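# Mount a sound one-way hub on every shaft

## Task

Put a hub onto each shaft so that, once on, it spins freely around the shaft in the arrow's direction but will not spin the opposite way. Some hubs are worn and spin both ways, so a worn hub cannot count as fitted.

## Robot and tools

Robot: two arms, left_arm and right_arm, each ending in a two-finger gripper with folding fingers. Cameras: cam_high, cam_left_wrist, cam_right_wrist, each 672x504.

Frame: all hand poses, velocities and targets use the scene frame. Its origin sits at table-top height, halfway between the two arms' nominal bases. +z points up, +x points out over the table, and left_arm is on the +y side. Image left and right do not follow the arm names. On each gripper, the fingers point along its own +z axis and open and close along its own y axis. end_effector_position is the point between the pads when they are shut. Fingertips stick out about 33 mm past it when the gap is 40 mm or less, and about 9 mm when fully open. Reported poses can be a few centimetres off, more at long reach.

The 20-number row, used by execute_actions and move: one list covers both arms. Numbers 1 to 10 are left_arm: x, y, z in metres, then qw, qx, qy, qz (w first), then gripper position, force_limit, speed. Numbers 11 to 20 are the same ten for right_arm. x, y, z and the quaternion are an absolute pose for end_effector_position and end_effector_quat_wxyz in the scene frame, not an offset. The last three of each half lie in [-1, 1]. Gripper position: +1 is open at 140 mm, about -0.8 is where the pads touch, -1 closes until something blocks the fingers. force_limit sets squeeze (roughly 14 N at -1, 40 N at 0, 58 N at +1 when closing at speed -1); a faster closing squeezes harder. speed sets finger speed, about 30 mm/s at -1, 140 at 0, 250 at +1. Both start at +1. To keep an arm or gripper unchanged, resend its last pose and its last three gripper numbers exactly; a 0 is a real command, and keep sending one fixed quaternion to hold orientation.

execute_actions: actions is a list of actions; each action is a list of up to 15 rows, each row lasting one 1/30 s step, the last row held to fill 15 steps. A target farther than 0.6 m, along any gripper axis, from where that gripper starts the action is refused for both arms. The controller also clips each step to 70 mm and 16 degrees from the measured pose, so one action may fall short; the result's Hand target line shows where the arm is being sent. cameras picks images (omitted, null or ["all"] gives all, [] none). An empty actions list just reports state.

move: target is one row or a list of up to 15 rows; the gripper travels in straight lines without avoiding anything. speed is m/s per arm path, 0.002 to 2, default 0.25 (turning up to twice that in rad/s); one value or one per target. blend, in metres, rounds corners in a list. stop_force, 10 to 80 N for both arms, ends an arm's path when it feels that much push against its travel; use it slowly with a small value, never with a turning gripper, and leave it out when backing off a contact. zero (default true) re-zeroes the force before the move. blocking=false returns early and lets the move run, but not with stop_force. The result adds a move: line such as done, off_target, moving, held or fault, plus limits (paced means clipped, held means steps were withheld). Moves are capped at 10 s.

wait: seconds 0 to 10, arms hold their last command. stop: brakes a running move. zoom_image: camera plus region [x0, y0, x1, y1] in pixels, at most 504 by 504. clear_fault: arm is left_arm or right_arm, after a reported torque or force fault. finished_scene: scene is 1 or 2; ends the scene irreversibly, and the hubs must stay fitted without the robot.

Result lines: object_status 0 moving, 1 blocked while opening, 2 blocked while closing (a grip), 3 reached the command or pads met. position_measured is in counts: 3 open, about 75 is 100 mm, 139 is 60 mm, 200 is 20 mm, 230 pads together. Joint torques, External joint torques and Flange force (along the gripper's x, y, z) report loads, with error; no reading means no estimate. To grip harder, raise force_limit and nudge position from -1 to -0.98. To soften, open and reclose slowly.

Faults: a contact torque at a joint's limit (waist and shoulder 312, elbow 147, wrist joints 41.4 N m) or 144 N of outside force stops that arm until clear_fault. MOTOR HOT warns of overheating; an OVER-TEMPERATURE FAULT brakes the arm for 30 to 60 s or more. Joint limits are listed per joint, elbow -2.792 to 2.792.

Avoid: dropping parts or releasing them while moving; anything leaving the table; commanding past a firm contact (arms are stiff); fast impacts; heavy twisting or leverage on the gripper; gripping near the palm, where fingers fold and grips slip, rather than with the fingertip quarter of the pads; pushing fingertips into a surface; closing a gripper on the other arm or colliding the arms; paths close to an arm's own base; long stretched-out holds that heat motors.

Each tool is called after "Request:" as name([rows], argument=value, ...), one row to a line, values as JSON.

## Session

Request:
execute_actions(actions=[])

Scene clock: 0.00 s.
left_arm: end_effector_position=(+0.5530, +0.3905, +0.2074) position_measured=3 object_status=3 end_effector_quat_wxyz=(+0.074, +0.952, -0.296, -0.015) | right_arm: end_effector_position=(+0.2165, -0.1306, +0.3003) position_measured=3 object_status=3 end_effector_quat_wxyz=(-0.031, +0.975, -0.166, +0.145)
Joint positions: left_arm=[-0.126 0.096 1.906 -0.155 1.191 2.048] | right_arm=[1.155 -0.145 1.984 -0.288 1.182 3.148]
Joint velocities: within noise
Joint torques (N m): no reading
External joint torques (N m): no reading
Flange force (N): no reading
Hand target: left_arm +0.5530, +0.3905, +0.2074; +0.074, +0.952, -0.296, -0.015 | right_arm +0.2165, -0.1306, +0.3003; -0.031, +0.975, -0.166, +0.145
Tool commands: left_gripper/position=+1.0 left_gripper/force_limit=+1.0 left_gripper/speed=+1.0 right_gripper/position=+1.0 right_gripper/force_limit=+1.0 right_gripper/speed=+1.0

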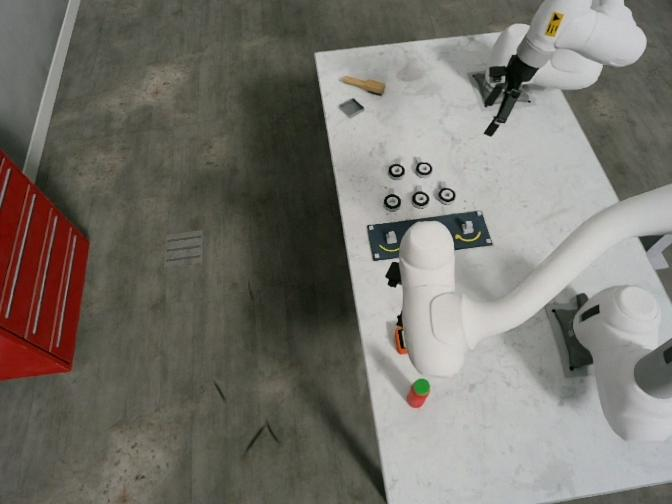

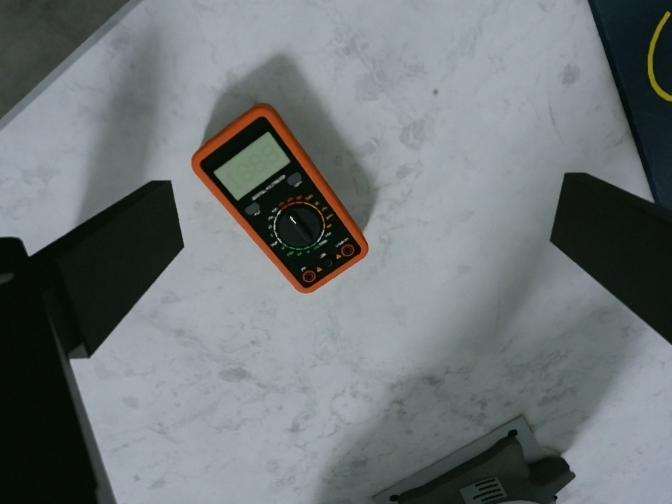

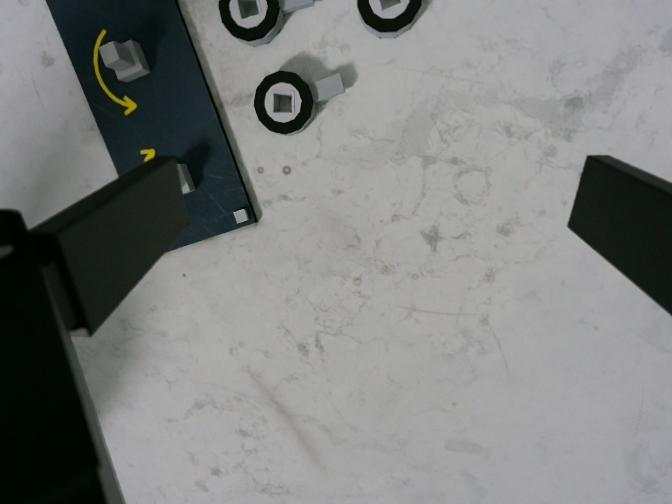

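Request:
zoom_image(camera="cam_high", region=[340, 140, 540, 290])

Request:
zoom_image(camera="cam_right_wrist", region=[40, 0, 440, 260])

Scaled by 2.520 from the camera's image (finer frame: 960x720).

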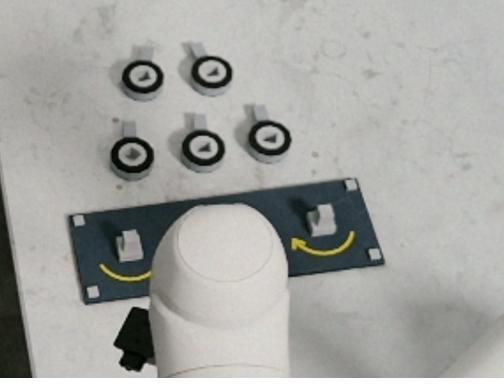

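Scaled by 1.260 from the camera's image (finer frame: 960x720).

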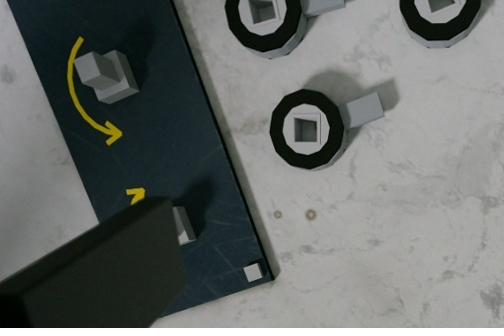

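Request:
move(target=[0.40,0.55,0.33,0.074,0.952,-0.296,-0.015,1,1,1,0.30,0.08,0.42,0,1,0,0,1,1,1])

Scene clock: 24.30 s.
left_arm: end_effector_position=(+0.4000, +0.5500, +0.3300) position_measured=3 object_status=3 end_effector_quat_wxyz=(+0.074, +0.952, -0.296, -0.015) | right_arm: end_effector_position=(+0.3000, +0.0800, +0.4200) position_measured=3 object_status=3 end_effector_quat_wxyz=(+0.000, +1.000, +0.000, +0.000)
Joint positions: left_arm=[0.189 -0.214 1.964 -0.123 1.482 2.318] | right_arm=[1.048 0.262 1.306 0 1.573 2.61]
Joint torques (N m): left_arm=[-1.07 -19.82 -42.36 3.65 0.68 -0.24] | right_arm=[-3.21 -71.4 -39.6 3.64 -0.49 0.54]
External joint torques (N m): left_arm=[1.17 1.04 2.01 0.15 -0.47 0.24] | right_arm=[3.64 2.53 -2.34 0.64 0.46 -0.54]
Flange force (N): left_arm=[-2.7 -2.6 4.1] | right_arm=[0.7 -10.6 -5.0]
Hand target: left_arm +0.4000, +0.5500, +0.3300; +0.074, +0.952, -0.296, -0.015 | right_arm +0.3000, +0.0800, +0.4200; +0.000, +1.000, +0.000, +0.000
Off the commanded pose: left_arm 0.000 m, 0 deg | right_arm 0.000 m, 0 deg.
move: done

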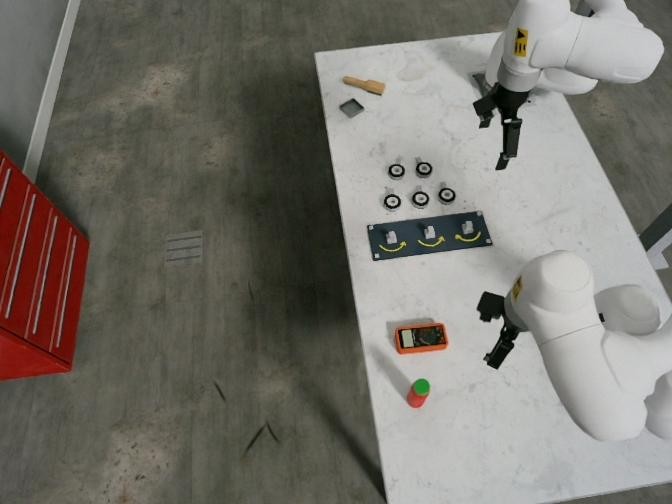

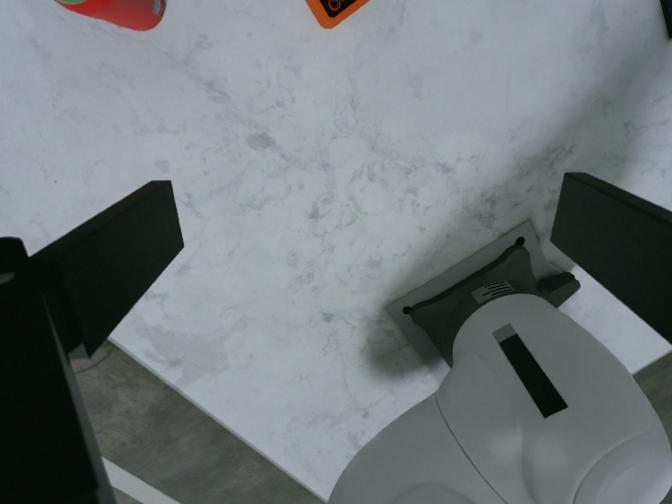

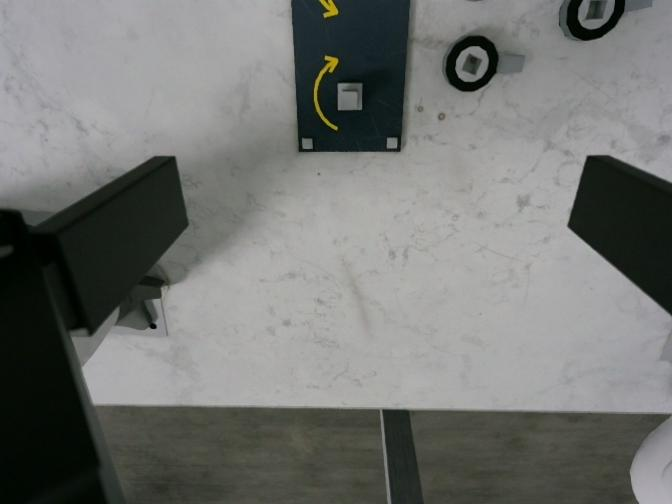

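Request:
move(target=[0.40,0.55,0.33,0.074,0.952,-0.296,-0.015,1,1,1,0.53,0.04,0.40,0,1,0,0,1,1,1])

Request:
zoom_image(camera="cam_high", region=[350, 145, 510, 265])

Scene clock: 36.70 s.
left_arm: end_effector_position=(+0.4000, +0.5500, +0.3300) position_measured=3 object_status=3 end_effector_quat_wxyz=(+0.074, +0.952, -0.296, -0.015) | right_arm: end_effector_position=(+0.5299, +0.0400, +0.4000) position_measured=3 object_status=3 end_effector_quat_wxyz=(+0.000, +1.000, +0.000, +0.000)
Joint positions: left_arm=[0.189 -0.214 1.964 -0.123 1.482 2.318] | right_arm=[0.781 0.439 1.099 0 1.604 2.342]
Joint torques (N m): left_arm=[-1.43 -19.61 -42.11 3.69 0.54 -0.32] | right_arm=[-3.17 -87.76 -38.36 3.69 -0.22 0.54]
External joint torques (N m): left_arm=[1.46 1.33 1.85 0.11 -0.34 0.33] | right_arm=[3.53 1.72 -3.58 0.59 0.18 -0.54]
Flange force (N): left_arm=[-2.8 -3.7 3.5] | right_arm=[6.3 -11.9 -7.2]
Hand target: left_arm +0.4000, +0.5500, +0.3300; +0.074, +0.952, -0.296, -0.015 | right_arm +0.5300, +0.0400, +0.4000; +0.000, +1.000, +0.000, +0.000
Off the commanded pose: left_arm 0.000 m, 0 deg | right_arm 0.000 m, 0 deg.
move: done

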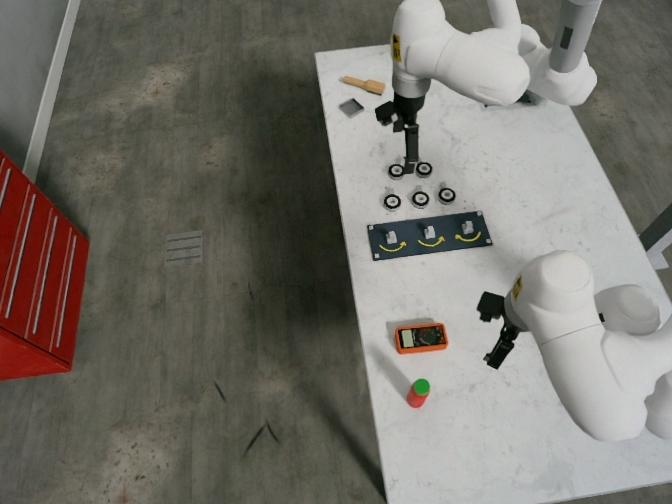

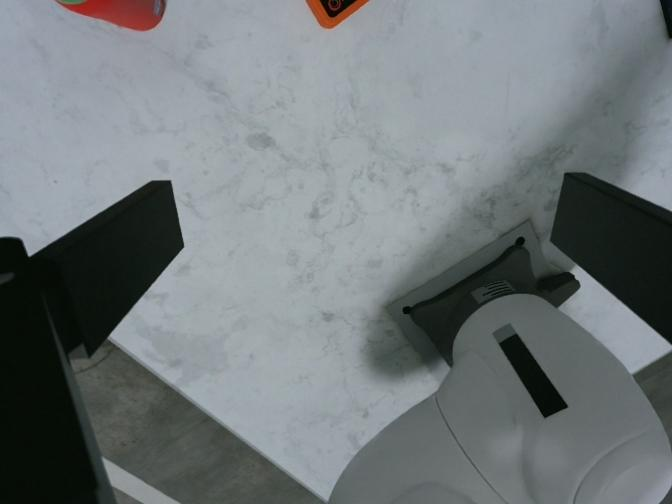

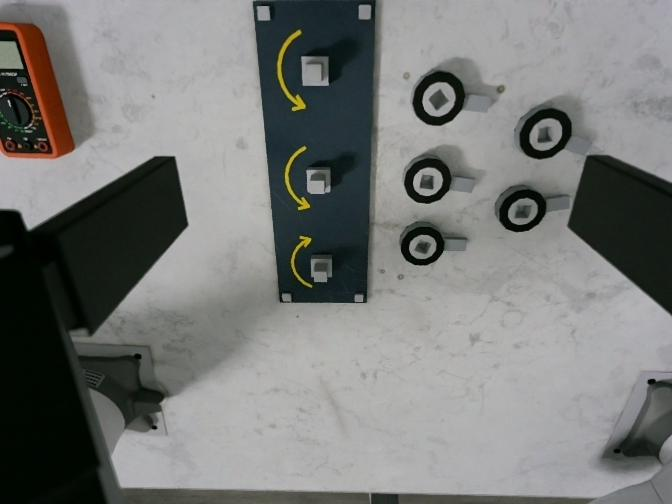

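Scaled by 3.150 from the camera's image (finer frame: 960x720).

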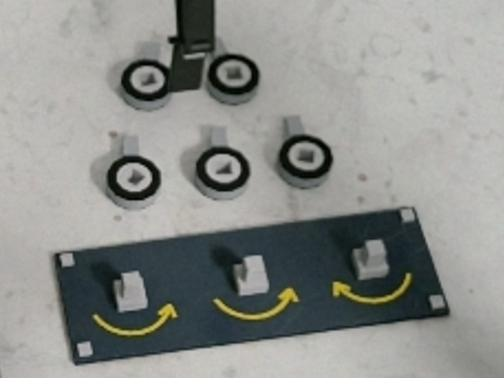

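Request:
zoom_image(camera="cam_right_wrist", region=[240, 0, 440, 150])

Request:
zoom_image(camera="cam_right_wrist", region=[240, 160, 440, 310])

Request:
zoom_image(camera="cam_right_wrist", region=[390, 50, 600, 280])

Scaled by 2.520 from the camera's image (finer frame: 960x720).

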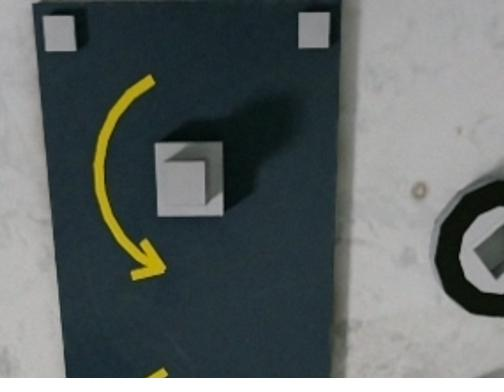

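Scaled by 2.520 from the camera's image (finer frame: 960x720).

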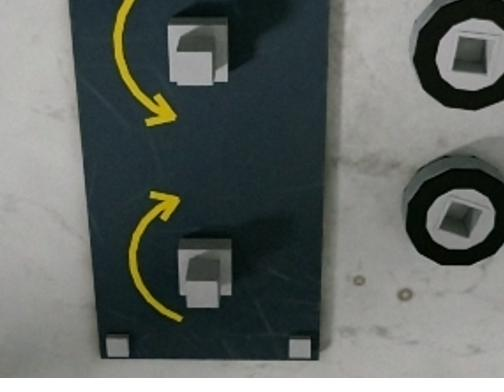

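Scaled by 2.191 from the camera's image (finer frame: 960x720).

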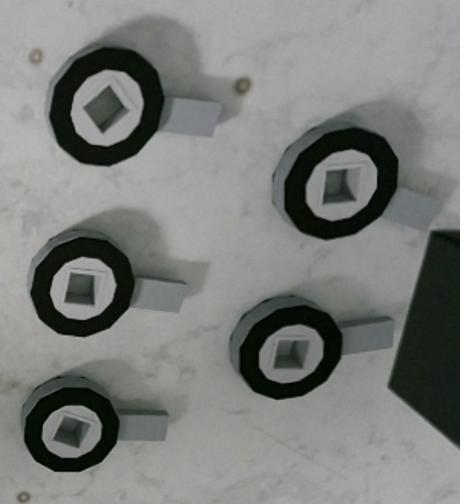

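Request:
move(target=[0.40,0.55,0.33,0.074,0.952,-0.296,-0.015,1,1,1,0.60,-0.07,0.25,0,1,0,0,1,1,1], cameras=["cam_right_wrist"])

Request:
zoom_image(camera="cam_right_wrist", region=[180, 0, 580, 400])

Scene clock: 120.93 s.
left_arm: end_effector_position=(+0.4000, +0.5500, +0.3300) position_measured=3 object_status=3 end_effector_quat_wxyz=(+0.074, +0.952, -0.296, -0.015) | right_arm: end_effector_position=(+0.6000, -0.0699, +0.2501) position_measured=3 object_status=3 end_effector_quat_wxyz=(+0.000, +1.000, +0.000, +0.000)
Joint positions: left_arm=[0.189 -0.214 1.964 -0.123 1.482 2.318] | right_arm=[0.621 0.428 1.384 0 1.329 2.183]
Joint torques (N m): left_arm=[-1.61 -19.34 -42.14 3.64 0.52 -0.23] | right_arm=[-3.31 -86 -37.94 3.54 -0.79 0.4]
External joint torques (N m): left_arm=[1.72 0.65 1.83 0.16 -0.31 0.24] | right_arm=[3.91 2.32 -2.74 0.62 0.74 -0.4]
Flange force (N): left_arm=[-3.9 -3.1 3.2] | right_arm=[6.0 -10.1 -3.8]
Hand target: left_arm +0.4000, +0.5500, +0.3300; +0.074, +0.952, -0.296, -0.015 | right_arm +0.6000, -0.0700, +0.2500; +0.000, +1.000, +0.000, +0.000
Off the commanded pose: left_arm 0.000 m, 0 deg | right_arm 0.000 m, 0 deg.
move: done

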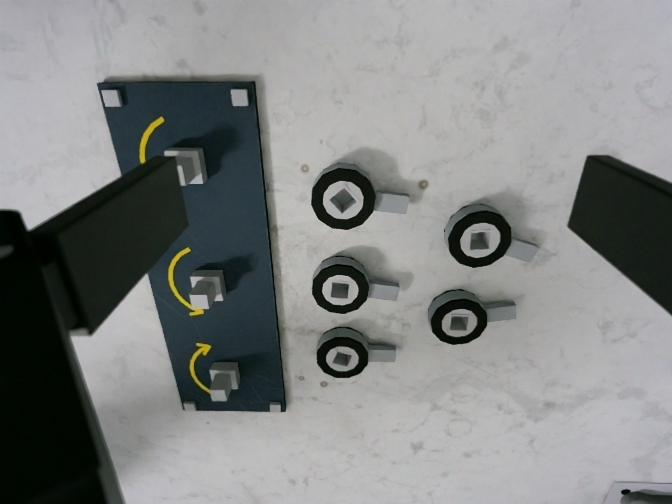

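Scaled by 1.260 from the camera's image (finer frame: 960x720).

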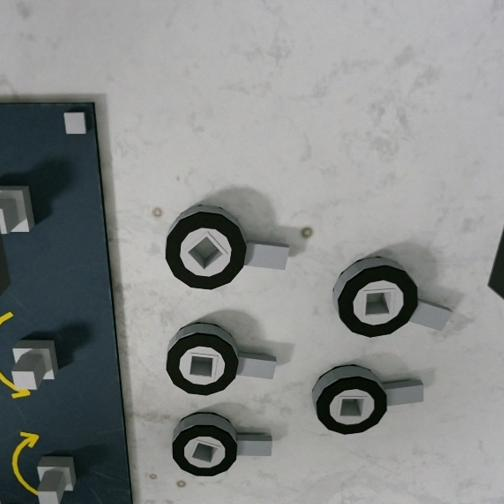

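Request:
move(target=[0.40,0.55,0.33,0.074,0.952,-0.296,-0.015,1,1,1,0.42,-0.06,0.16,0,1,0,0,1,1,1], cameras=["cam_right_wrist"])

Request:
zoom_image(camera="cam_right_wrist", region=[260, 0, 560, 300])

Scene clock: 194.83 s.
left_arm: end_effector_position=(+0.4000, +0.5500, +0.3300) position_measured=3 object_status=3 end_effector_quat_wxyz=(+0.074, +0.952, -0.296, -0.015) | right_arm: end_effector_position=(+0.4201, -0.0600, +0.1600) position_measured=3 object_status=3 end_effector_quat_wxyz=(+0.000, +1.000, +0.000, +0.000)
Joint positions: left_arm=[0.189 -0.214 1.964 -0.123 1.482 2.318] | right_arm=[0.788 0.288 1.755 0 1.098 2.35]
Joint torques (N m): left_arm=[-1.49 -19.49 -42.21 3.73 0.53 -0.3] | right_arm=[-3.83 -68.78 -34.93 3.25 -0.52 0.36]
External joint torques (N m): left_arm=[1.69 0.19 1.77 0.08 -0.31 0.3] | right_arm=[4.12 2.05 -2.46 0.57 0.48 -0.36]
Flange force (N): left_arm=[-4.4 -2.6 3.1] | right_arm=[1.5 -10.0 -1.8]
Hand target: left_arm +0.4000, +0.5500, +0.3300; +0.074, +0.952, -0.296, -0.015 | right_arm +0.4200, -0.0600, +0.1600; +0.000, +1.000, +0.000, +0.000
Off the commanded pose: left_arm 0.000 m, 0 deg | right_arm 0.000 m, 0 deg.
move: done

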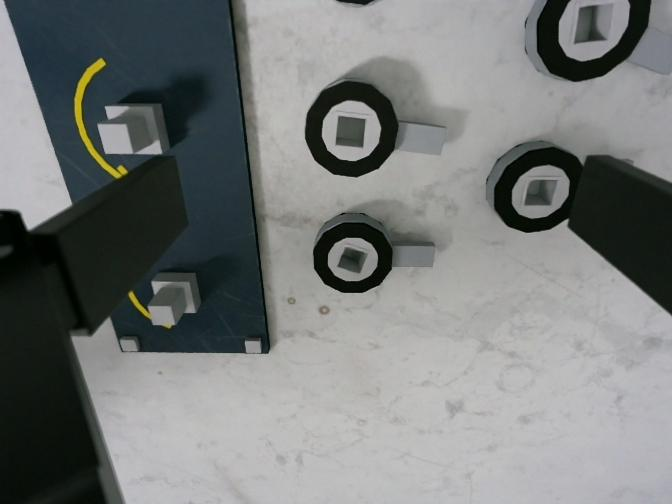

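Scaled by 1.680 from the camera's image (finer frame: 960x720).

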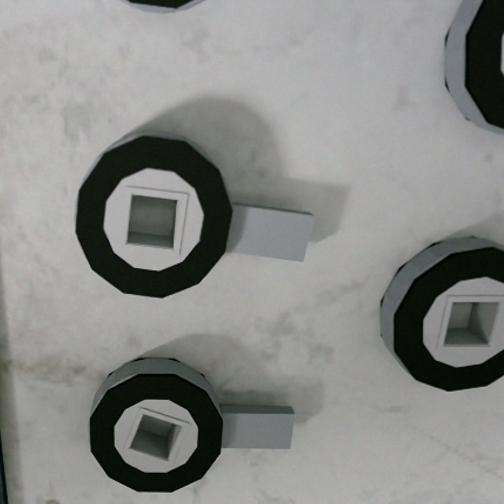

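Request:
move(target=[0.40,0.55,0.33,0.074,0.952,-0.296,-0.015,1,1,1,0.417,-0.0555,0.11,0,0.9239,0.3827,0,0.36,-1,-1], cameras=["cam_right_wrist"])

Request:
zoom_image(camera="cam_right_wrist", region=[180, 0, 580, 300])

Scene clock: 234.63 s.
left_arm: end_effector_position=(+0.4000, +0.5500, +0.3300) position_measured=3 object_status=3 end_effector_quat_wxyz=(+0.074, +0.952, -0.296, -0.015) | right_arm: end_effector_position=(+0.4169, -0.0555, +0.1100) position_measured=84 object_status=3 end_effector_quat_wxyz=(+0.000, +0.924, +0.383, +0.000)
Joint positions: left_arm=[0.189 -0.214 1.964 -0.123 1.482 2.318] | right_arm=[0.796 0.33 1.799 0 1.012 1.572]
Joint torques (N m): left_arm=[-1.96 -19.24 -42.56 3.71 0.54 -0.25] | right_arm=[-6.03 -70.62 -32.99 3.1 -0.44 0.44]
External joint torques (N m): left_arm=[2.05 0.6 2.25 0.08 -0.33 0.26] | right_arm=[6.37 1.62 -2.54 0.55 0.39 -0.44]
Flange force (N): left_arm=[-4.9 -3.4 3.9] | right_arm=[7.6 -9.2 -1.4]
Hand target: left_arm +0.4000, +0.5500, +0.3300; +0.074, +0.952, -0.296, -0.015 | right_arm +0.4170, -0.0555, +0.1100; +0.000, +0.924, +0.383, +0.000
Off the commanded pose: left_arm 0.000 m, 0 deg | right_arm 0.000 m, 0 deg.
move: done

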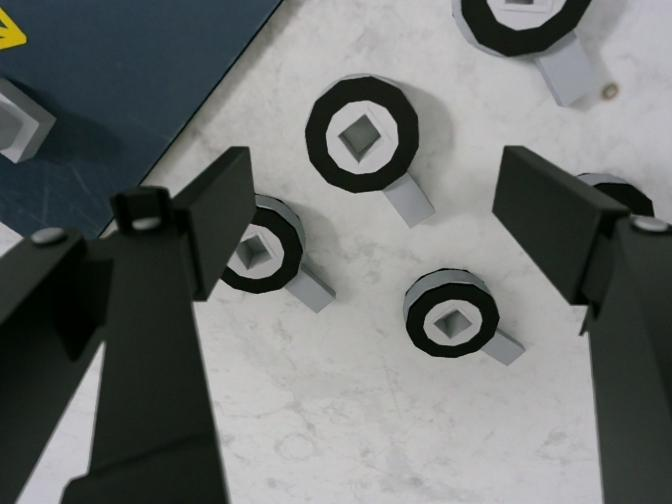

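Scaled by 1.260 from the camera's image (finer frame: 960x720).

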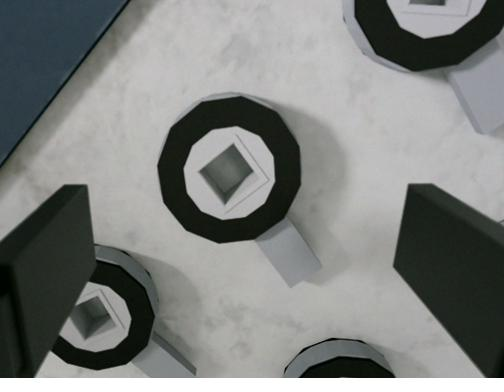

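Request:
move(target=[0.40,0.55,0.33,0.074,0.952,-0.296,-0.015,1,1,1,0.417,-0.0555,0.06,0,0.9239,0.3827,0,0.36,-1,-1], cameras=["cam_right_wrist"])

Request:
zoom_image(camera="cam_right_wrist", region=[180, 0, 580, 300])

Request:
zoom_image(camera="cam_high", region=[350, 145, 510, 265])

Scene clock: 256.73 s.
left_arm: end_effector_position=(+0.4000, +0.5500, +0.3300) position_measured=3 object_status=3 end_effector_quat_wxyz=(+0.074, +0.952, -0.296, -0.015) | right_arm: end_effector_position=(+0.4170, -0.0555, +0.0601) position_measured=84 object_status=3 end_effector_quat_wxyz=(+0.000, +0.924, +0.383, +0.000)
Joint positions: left_arm=[0.189 -0.214 1.964 -0.123 1.482 2.318] | right_arm=[0.796 0.377 1.839 0 0.925 1.572]
Joint torques (N m): left_arm=[-2.19 -19.44 -42.27 3.71 0.54 -0.29] | right_arm=[-2.89 -73.94 -30.61 2.84 -0.25 0.51]
External joint torques (N m): left_arm=[2.21 1.02 1.97 0.09 -0.34 0.3] | right_arm=[2.96 2.36 -2.96 0.61 0.19 -0.51]
Flange force (N): left_arm=[-4.5 -4.5 3.4] | right_arm=[9.3 -4.1 -0.1]
Hand target: left_arm +0.4000, +0.5500, +0.3300; +0.074, +0.952, -0.296, -0.015 | right_arm +0.4170, -0.0555, +0.0600; +0.000, +0.924, +0.383, +0.000
Off the commanded pose: left_arm 0.000 m, 0 deg | right_arm 0.000 m, 0 deg.
move: done

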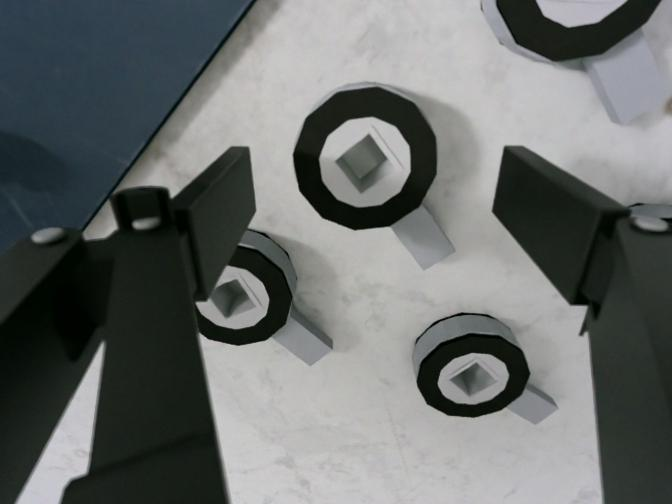

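Scaled by 1.260 from the camera's image (finer frame: 960x720).

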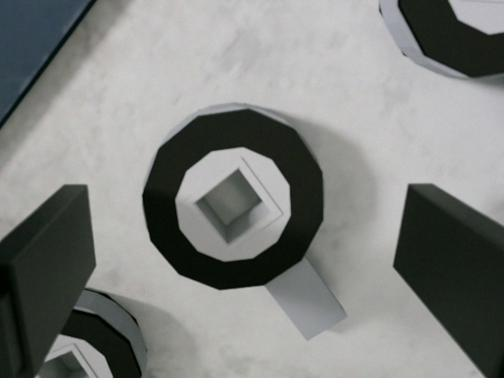

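This scene's latest camera images include none from cam_high. They are from: cam_right_wrist. cam_high's image comes with the result of a call that names it in "cameras".

Request:
move(target=[0.40,0.55,0.33,0.074,0.952,-0.296,-0.015,1,1,1,0.4165,-0.0555,0.036,0,0.9239,0.3827,0,0.36,-1,-1], speed=0.04, stop_force=10)

Request:
zoom_image(camera="cam_right_wrist", region=[180, 0, 580, 300])

Request:
zoom_image(camera="cam_high", region=[350, 145, 510, 265])

Scene clock: 271.37 s.
left_arm: end_effector_position=(+0.4000, +0.5500, +0.3300) position_measured=3 object_status=3 end_effector_quat_wxyz=(+0.074, +0.952, -0.296, -0.015) | right_arm: end_effector_position=(+0.4165, -0.0555, +0.0360) position_measured=84 object_status=3 end_effector_quat_wxyz=(+0.000, +0.924, +0.383, +0.000)
Joint positions: left_arm=[0.189 -0.214 1.964 -0.123 1.482 2.318] | right_arm=[0.797 0.402 1.856 0 0.884 1.573]
Joint torques (N m): left_arm=[-1.59 -19.38 -42.31 3.63 0.54 -0.27] | right_arm=[-3.08 -75.09 -29.82 2.73 -0.54 0.59]
External joint torques (N m): left_arm=[1.79 0.01 1.8 0.18 -0.33 0.27] | right_arm=[3.45 2.23 -2.56 0.6 0.49 -0.59]
Flange force (N): left_arm=[-4.8 -2.5 3.1] | right_arm=[8.4 -4.7 -0.1]
Hand target: left_arm +0.4000, +0.5500, +0.3300; +0.074, +0.952, -0.296, -0.015 | right_arm +0.4165, -0.0555, +0.0360; +0.000, +0.924, +0.383, +0.000
Off the commanded pose: left_arm 0.000 m, 0 deg | right_arm 0.000 m, 0 deg.
move: done

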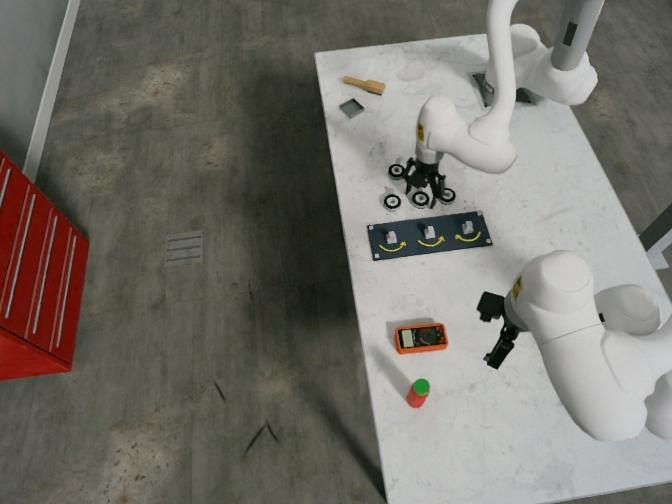

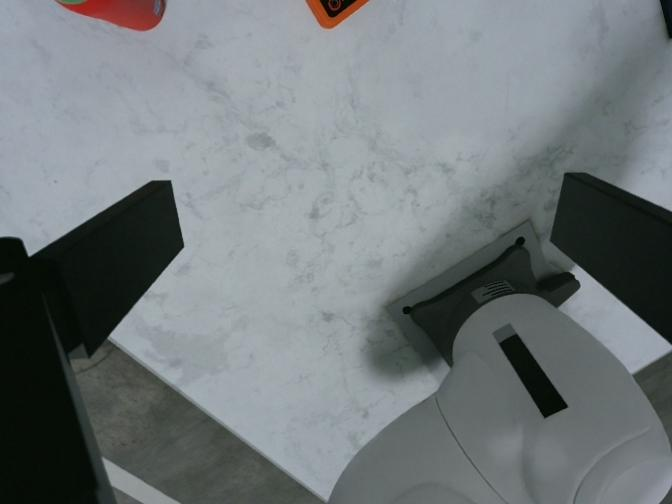

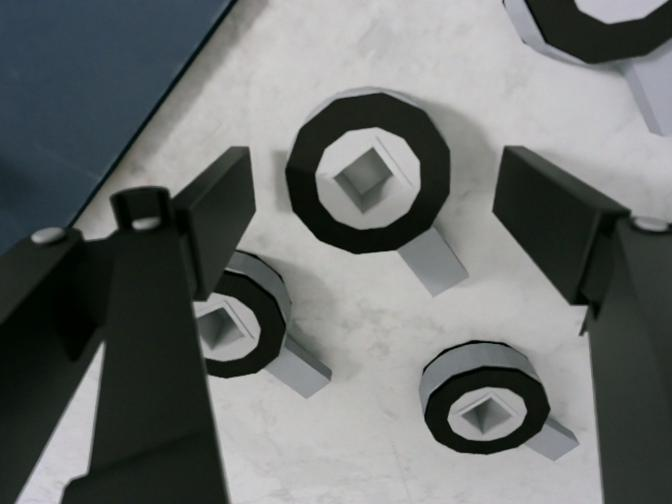

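Scaled by 1.260 from the camera's image (finer frame: 960x720).

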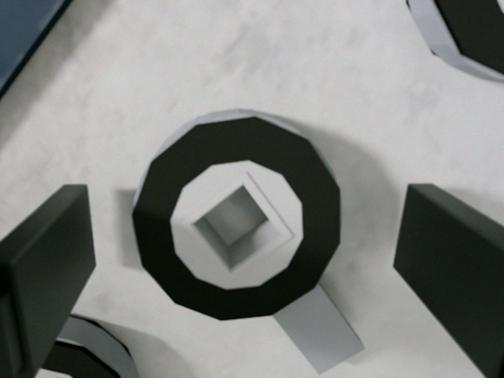

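Scaled by 3.150 from the camera's image (finer frame: 960x720).

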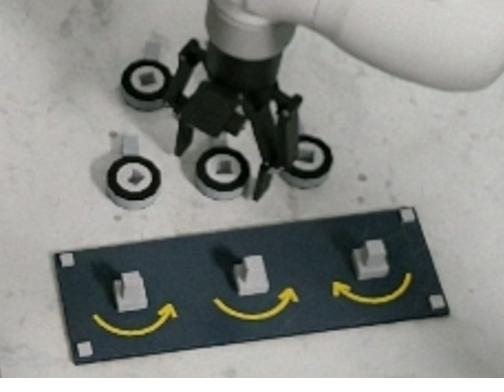

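Request:
execute_actions([
  [[0.40,0.55,0.33,0.074,0.952,-0.296,-0.015,1,1,1,0.4165,-0.0555,0.036,0,0.9239,0.3827,0,-1,-0.5,-1]],
  [[0.40,0.55,0.33,0.074,0.952,-0.296,-0.015,1,1,1,0.4165,-0.0555,0.036,0,0.9239,0.3827,0,-1,-0.5,-1]],
  [[0.40,0.55,0.33,0.074,0.952,-0.296,-0.015,1,1,1,0.4165,-0.0555,0.036,0,0.9239,0.3827,0,-1,-0.5,-1]],
  [[0.40,0.55,0.33,0.074,0.952,-0.296,-0.015,1,1,1,0.4165,-0.0555,0.036,0,0.9239,0.3827,0,-1,-0.5,-1]],
  [[0.40,0.55,0.33,0.074,0.952,-0.296,-0.015,1,1,1,0.4165,-0.0555,0.036,0,0.9239,0.3827,0,-1,-0.5,-1]],
], cameras=["cam_right_wrist"])

Request:
zoom_image(camera="cam_right_wrist", region=[180, 0, 580, 300])

Scene clock: 286.07 s.
left_arm: end_effector_position=(+0.4000, +0.5500, +0.3300) position_measured=3 object_status=3 end_effector_quat_wxyz=(+0.074, +0.952, -0.296, -0.015) | right_arm: end_effector_position=(+0.4165, -0.0555, +0.0360) position_measured=138 object_status=2 end_effector_quat_wxyz=(+0.000, +0.924, +0.383, +0.000)
Joint positions: left_arm=[0.189 -0.214 1.964 -0.123 1.482 2.318] | right_arm=[0.797 0.402 1.856 0 0.884 1.573]
Joint torques (N m): left_arm=[-1.57 -19.51 -42.06 3.71 0.53 -0.22] | right_arm=[-2.8 -70.71 -27.81 2.76 -0.85 0.53]
External joint torques (N m): left_arm=[1.65 0.7 1.69 0.09 -0.32 0.22] | right_arm=[3.26 -2.24 -4.61 0.58 0.8 -0.53]
External joint torques at the end of the 1st action: left_arm=[1.48 -0.05 1.72 0.06 -0.3 0.25] | right_arm=[3.14 2.4 -2.65 0.57 0.39 -0.5]
External joint torques at the end of the 2nd action: left_arm=[1.49 1.09 1.78 0.1 -0.35 0.19] | right_arm=[4.06 1.99 -2.62 0.76 0.42 -0.5]
External joint torques at the end of the 3rd action: left_arm=[1.21 0.71 1.88 0.1 -0.35 0.3] | right_arm=[3.44 -2 -4.58 0.59 0.8 -0.54]
External joint torques at the end of the 4th action: left_arm=[1.68 0.75 1.86 0.16 -0.29 0.29] | right_arm=[3.34 -1.96 -4.64 0.6 0.82 -0.55]
Flange force (N): left_arm=[-3.6 -3.1 3.1] | right_arm=[7.0 -4.4 -6.8]
Flange force at the end of the 1st action (N): left_arm=[-4.3 -1.9 3.0] | right_arm=[8.8 -4.4 0.2]
Flange force at the end of the 2nd action (N): left_arm=[-2.9 -3.2 3.4] | right_arm=[8.2 -5.7 -0.3]
Flange force at the end of the 3rd action (N): left_arm=[-3.1 -2.4 3.6] | right_arm=[7.3 -4.7 -6.5]
Flange force at the end of the 4th action (N): left_arm=[-3.8 -3.2 3.3] | right_arm=[7.5 -4.5 -6.5]
Hand target: left_arm +0.4000, +0.5500, +0.3300; +0.074, +0.952, -0.296, -0.015 | right_arm +0.4165, -0.0555, +0.0360; +0.000, +0.924, +0.383, +0.000
Off the commanded pose: left_arm 0.000 m, 0 deg | right_arm 0.000 m, 0 deg.

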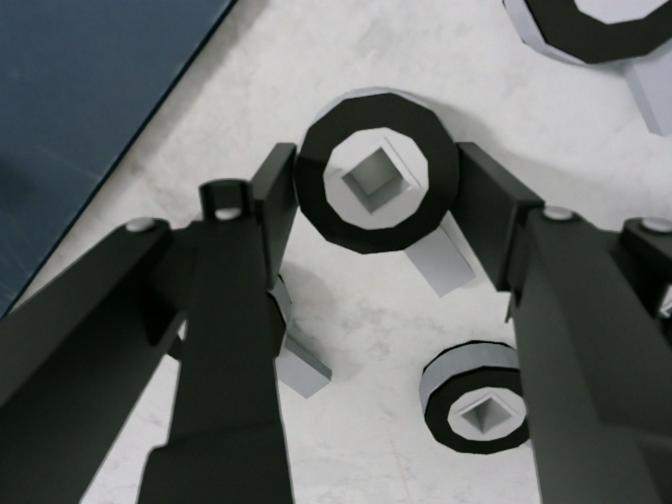

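Scaled by 1.260 from the camera's image (finer frame: 960x720).

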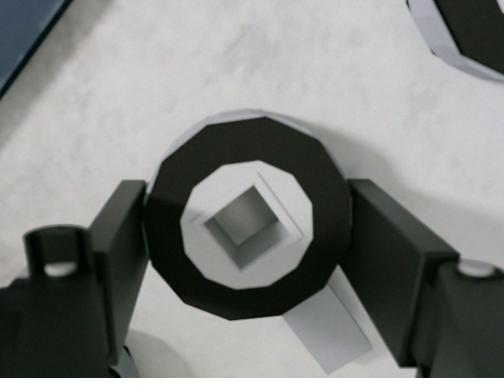

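Request:
move([
  [0.40,0.55,0.33,0.074,0.952,-0.296,-0.015,1,1,1,0.4165,-0.0555,0.13,0,0.9239,0.3827,0,-1,-0.5,-1],
  [0.44,0.25,0.2,0,0.7071,0.7071,0,1,1,1,0.44,0.06,0.135,0,0.9239,0.3827,0,-1,-0.5,-1],
], speed=0.15)

Scene clock: 326.23 s.
left_arm: end_effector_position=(+0.4400, +0.2500, +0.2000) position_measured=3 object_status=3 end_effector_quat_wxyz=(+0.000, +0.707, +0.707, +0.000) | right_arm: end_effector_position=(+0.4400, +0.0600, +0.1350) position_measured=138 object_status=2 end_effector_quat_wxyz=(+0.000, +0.924, +0.383, +0.000)
Joint positions: left_arm=[-0.549 -0.014 2.028 0 1.127 -0.611] | right_arm=[0.88 0.458 1.558 0 1.125 1.656]
Joint torques (N m): left_arm=[-1.48 -37.41 -38.56 3.73 0.24 -0.38] | right_arm=[-3 -87.94 -37.13 3.29 -0.43 0.5]
External joint torques (N m): left_arm=[1.69 0.87 1.18 0.15 -0.22 0.38] | right_arm=[3.02 4.61 -0.68 0.58 0.38 -0.5]
Flange force (N): left_arm=[3.7 2.0 2.5] | right_arm=[8.2 -4.3 2.0]
Hand target: left_arm +0.4400, +0.2500, +0.2000; +0.000, +0.707, +0.707, +0.000 | right_arm +0.4400, +0.0600, +0.1350; +0.000, +0.924, +0.383, +0.000
Off the commanded pose: left_arm 0.000 m, 0 deg | right_arm 0.000 m, 0 deg.
move: done

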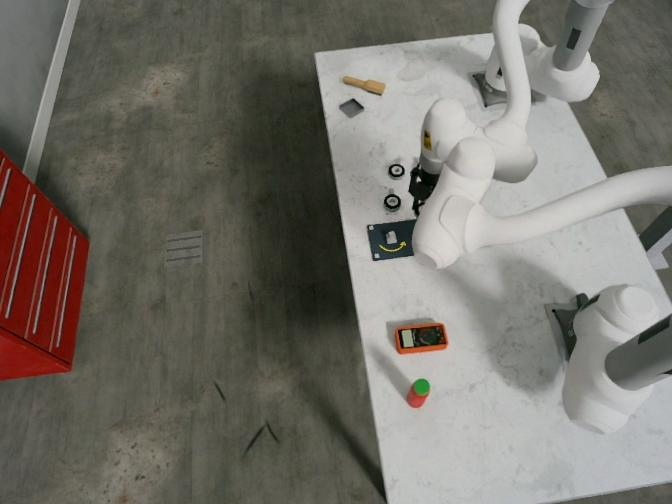

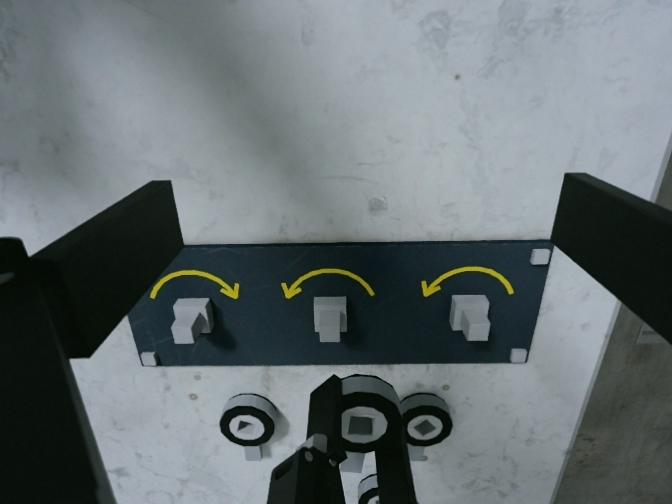

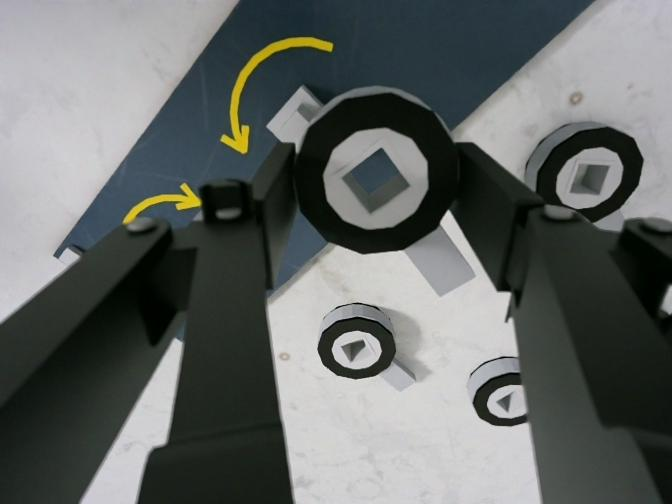

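Request:
zoom_image(camera="cam_right_wrist", region=[220, 60, 480, 260])

Request:
zoom_image(camera="cam_left_wrist", region=[150, 250, 550, 504])

Scaled by 1.938 from the camera's image (finer frame: 960x720).

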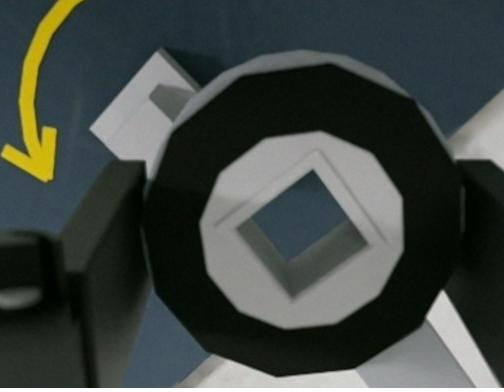

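Scaled by 1.260 from the camera's image (finer frame: 960x720).

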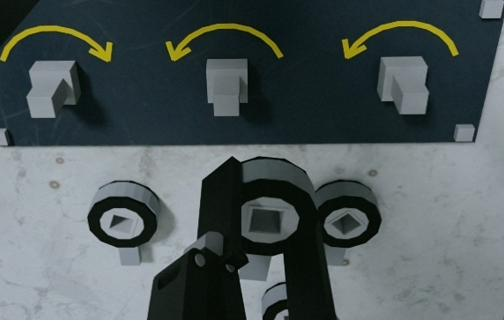

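Request:
move(target=[0.44,0.25,0.2,0,0.7071,0.7071,0,1,1,1,0.42,0.092,0.135,0,0.9239,0.3827,0,-1,-0.5,-1], speed=0.15, cameras=["cam_left_wrist","cam_right_wrist"])

Request:
zoom_image(camera="cam_left_wrist", region=[230, 250, 430, 450])

Request:
zoom_image(camera="cam_right_wrist", region=[220, 60, 480, 260])

Scene clock: 365.80 s.
left_arm: end_effector_position=(+0.4400, +0.2500, +0.2000) position_measured=3 object_status=3 end_effector_quat_wxyz=(+0.000, +0.707, +0.707, +0.000) | right_arm: end_effector_position=(+0.4200, +0.0920, +0.1350) position_measured=138 object_status=2 end_effector_quat_wxyz=(+0.000, +0.924, +0.383, +0.000)
Joint positions: left_arm=[-0.549 -0.014 2.028 0 1.127 -0.611] | right_arm=[0.926 0.479 1.527 0 1.136 1.702]
Joint torques (N m): left_arm=[-1.24 -36.69 -38.72 3.65 0.37 -0.19] | right_arm=[-3.55 -90.46 -36.76 3.26 -0.36 0.33]
External joint torques (N m): left_arm=[1.34 0.71 1.52 0.21 -0.34 0.19] | right_arm=[3.44 4.84 -1.28 0.63 0.31 -0.33]
Flange force (N): left_arm=[3.2 0.7 3.1] | right_arm=[9.6 -5.7 1.6]
Hand target: left_arm +0.4400, +0.2500, +0.2000; +0.000, +0.707, +0.707, +0.000 | right_arm +0.4200, +0.0920, +0.1350; +0.000, +0.924, +0.383, +0.000
Off the commanded pose: left_arm 0.000 m, 0 deg | right_arm 0.000 m, 0 deg.
move: done

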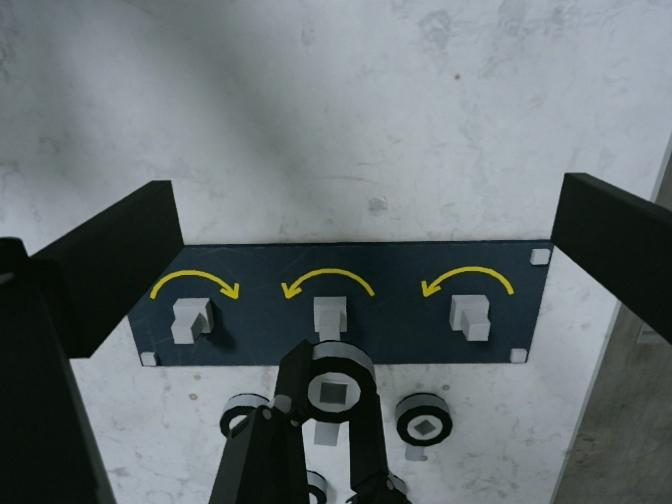

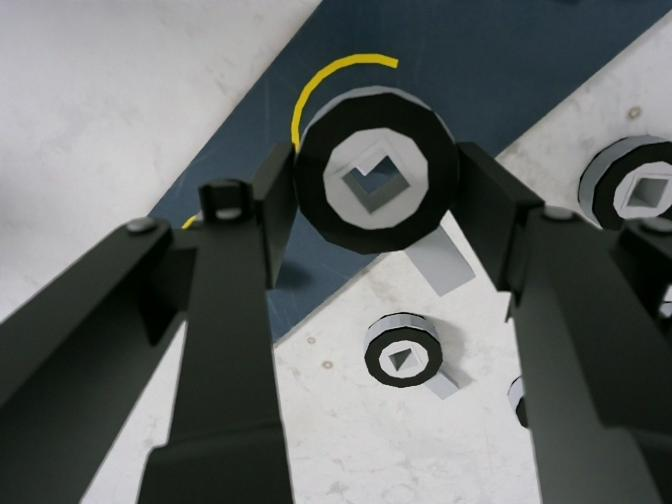

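Scaled by 2.520 from the camera's image (finer frame: 960x720).

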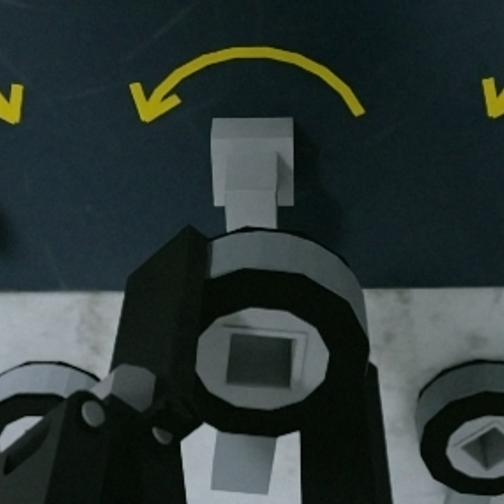

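Scaled by 1.938 from the camera's image (finer frame: 960x720).

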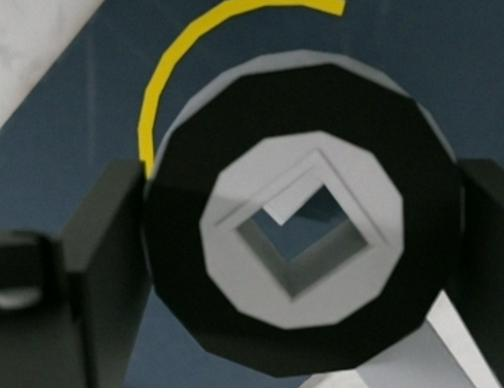

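Request:
move(target=[0.44,0.25,0.2,0,0.7071,0.7071,0,1,1,1,0.4155,0.101,0.13,0,0.9239,0.3827,0,-1,-0.5,-1], speed=0.15, cameras=["cam_left_wrist","cam_right_wrist"])

Request:
zoom_image(camera="cam_left_wrist", region=[230, 250, 430, 450])

Request:
zoom_image(camera="cam_right_wrist", region=[300, 90, 460, 250])

Scene clock: 388.33 s.
left_arm: end_effector_position=(+0.4400, +0.2500, +0.2000) position_measured=3 object_status=3 end_effector_quat_wxyz=(+0.000, +0.707, +0.707, +0.000) | right_arm: end_effector_position=(+0.4155, +0.1010, +0.1300) position_measured=138 object_status=2 end_effector_quat_wxyz=(+0.000, +0.924, +0.383, +0.000)
Joint positions: left_arm=[-0.549 -0.014 2.028 0 1.127 -0.611] | right_arm=[0.937 0.489 1.52 0 1.133 1.713]
Joint torques (N m): left_arm=[-1.75 -37.01 -38.7 3.79 0.3 -0.3] | right_arm=[-3.43 -91.33 -36.94 3.3 -0.38 0.65]
External joint torques (N m): left_arm=[1.97 0.44 1.36 0.09 -0.28 0.3] | right_arm=[3.41 4.76 -1.07 0.59 0.32 -0.65]
Flange force (N): left_arm=[4.5 1.4 2.6] | right_arm=[9.1 -5.2 1.8]
Hand target: left_arm +0.4400, +0.2500, +0.2000; +0.000, +0.707, +0.707, +0.000 | right_arm +0.4155, +0.1010, +0.1300; +0.000, +0.924, +0.383, +0.000
Off the commanded pose: left_arm 0.000 m, 0 deg | right_arm 0.000 m, 0 deg.
move: done

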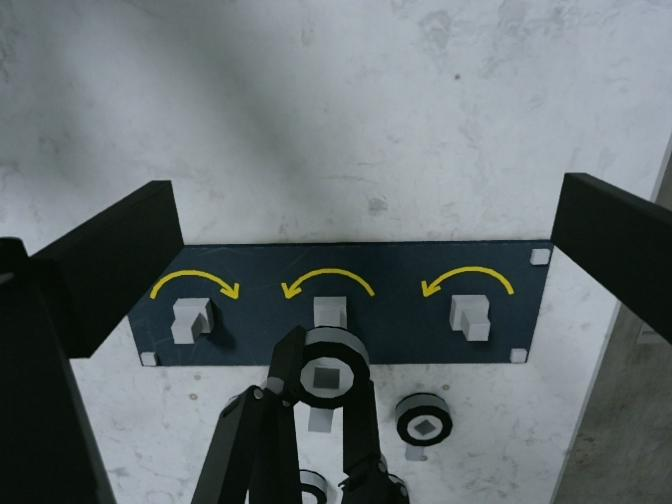

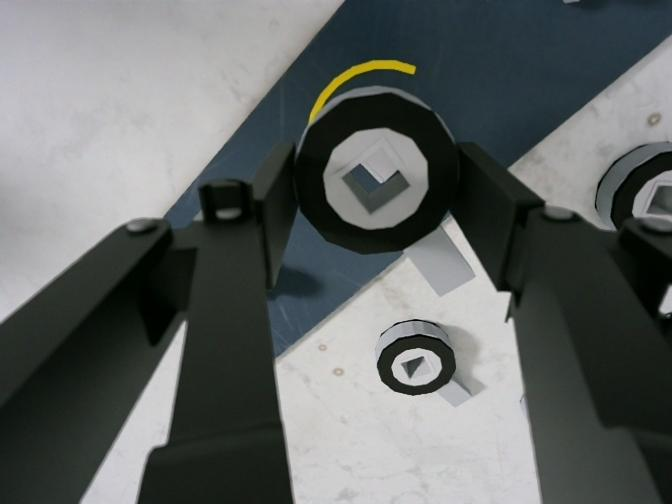

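Scaled by 2.520 from the camera's image (finer frame: 960x720).

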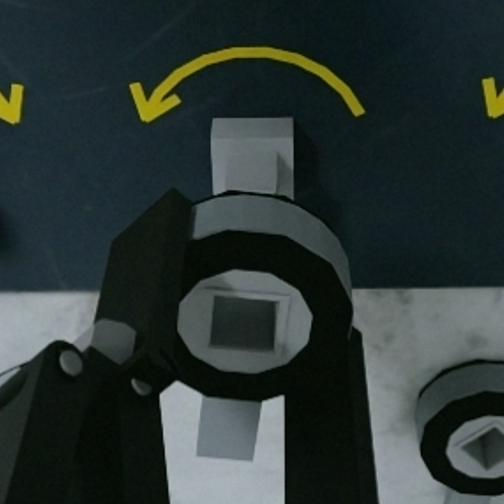

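Scaled by 3.150 from the camera's image (finer frame: 960x720).

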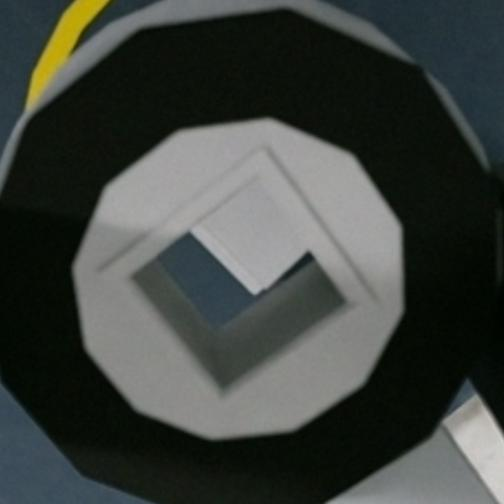

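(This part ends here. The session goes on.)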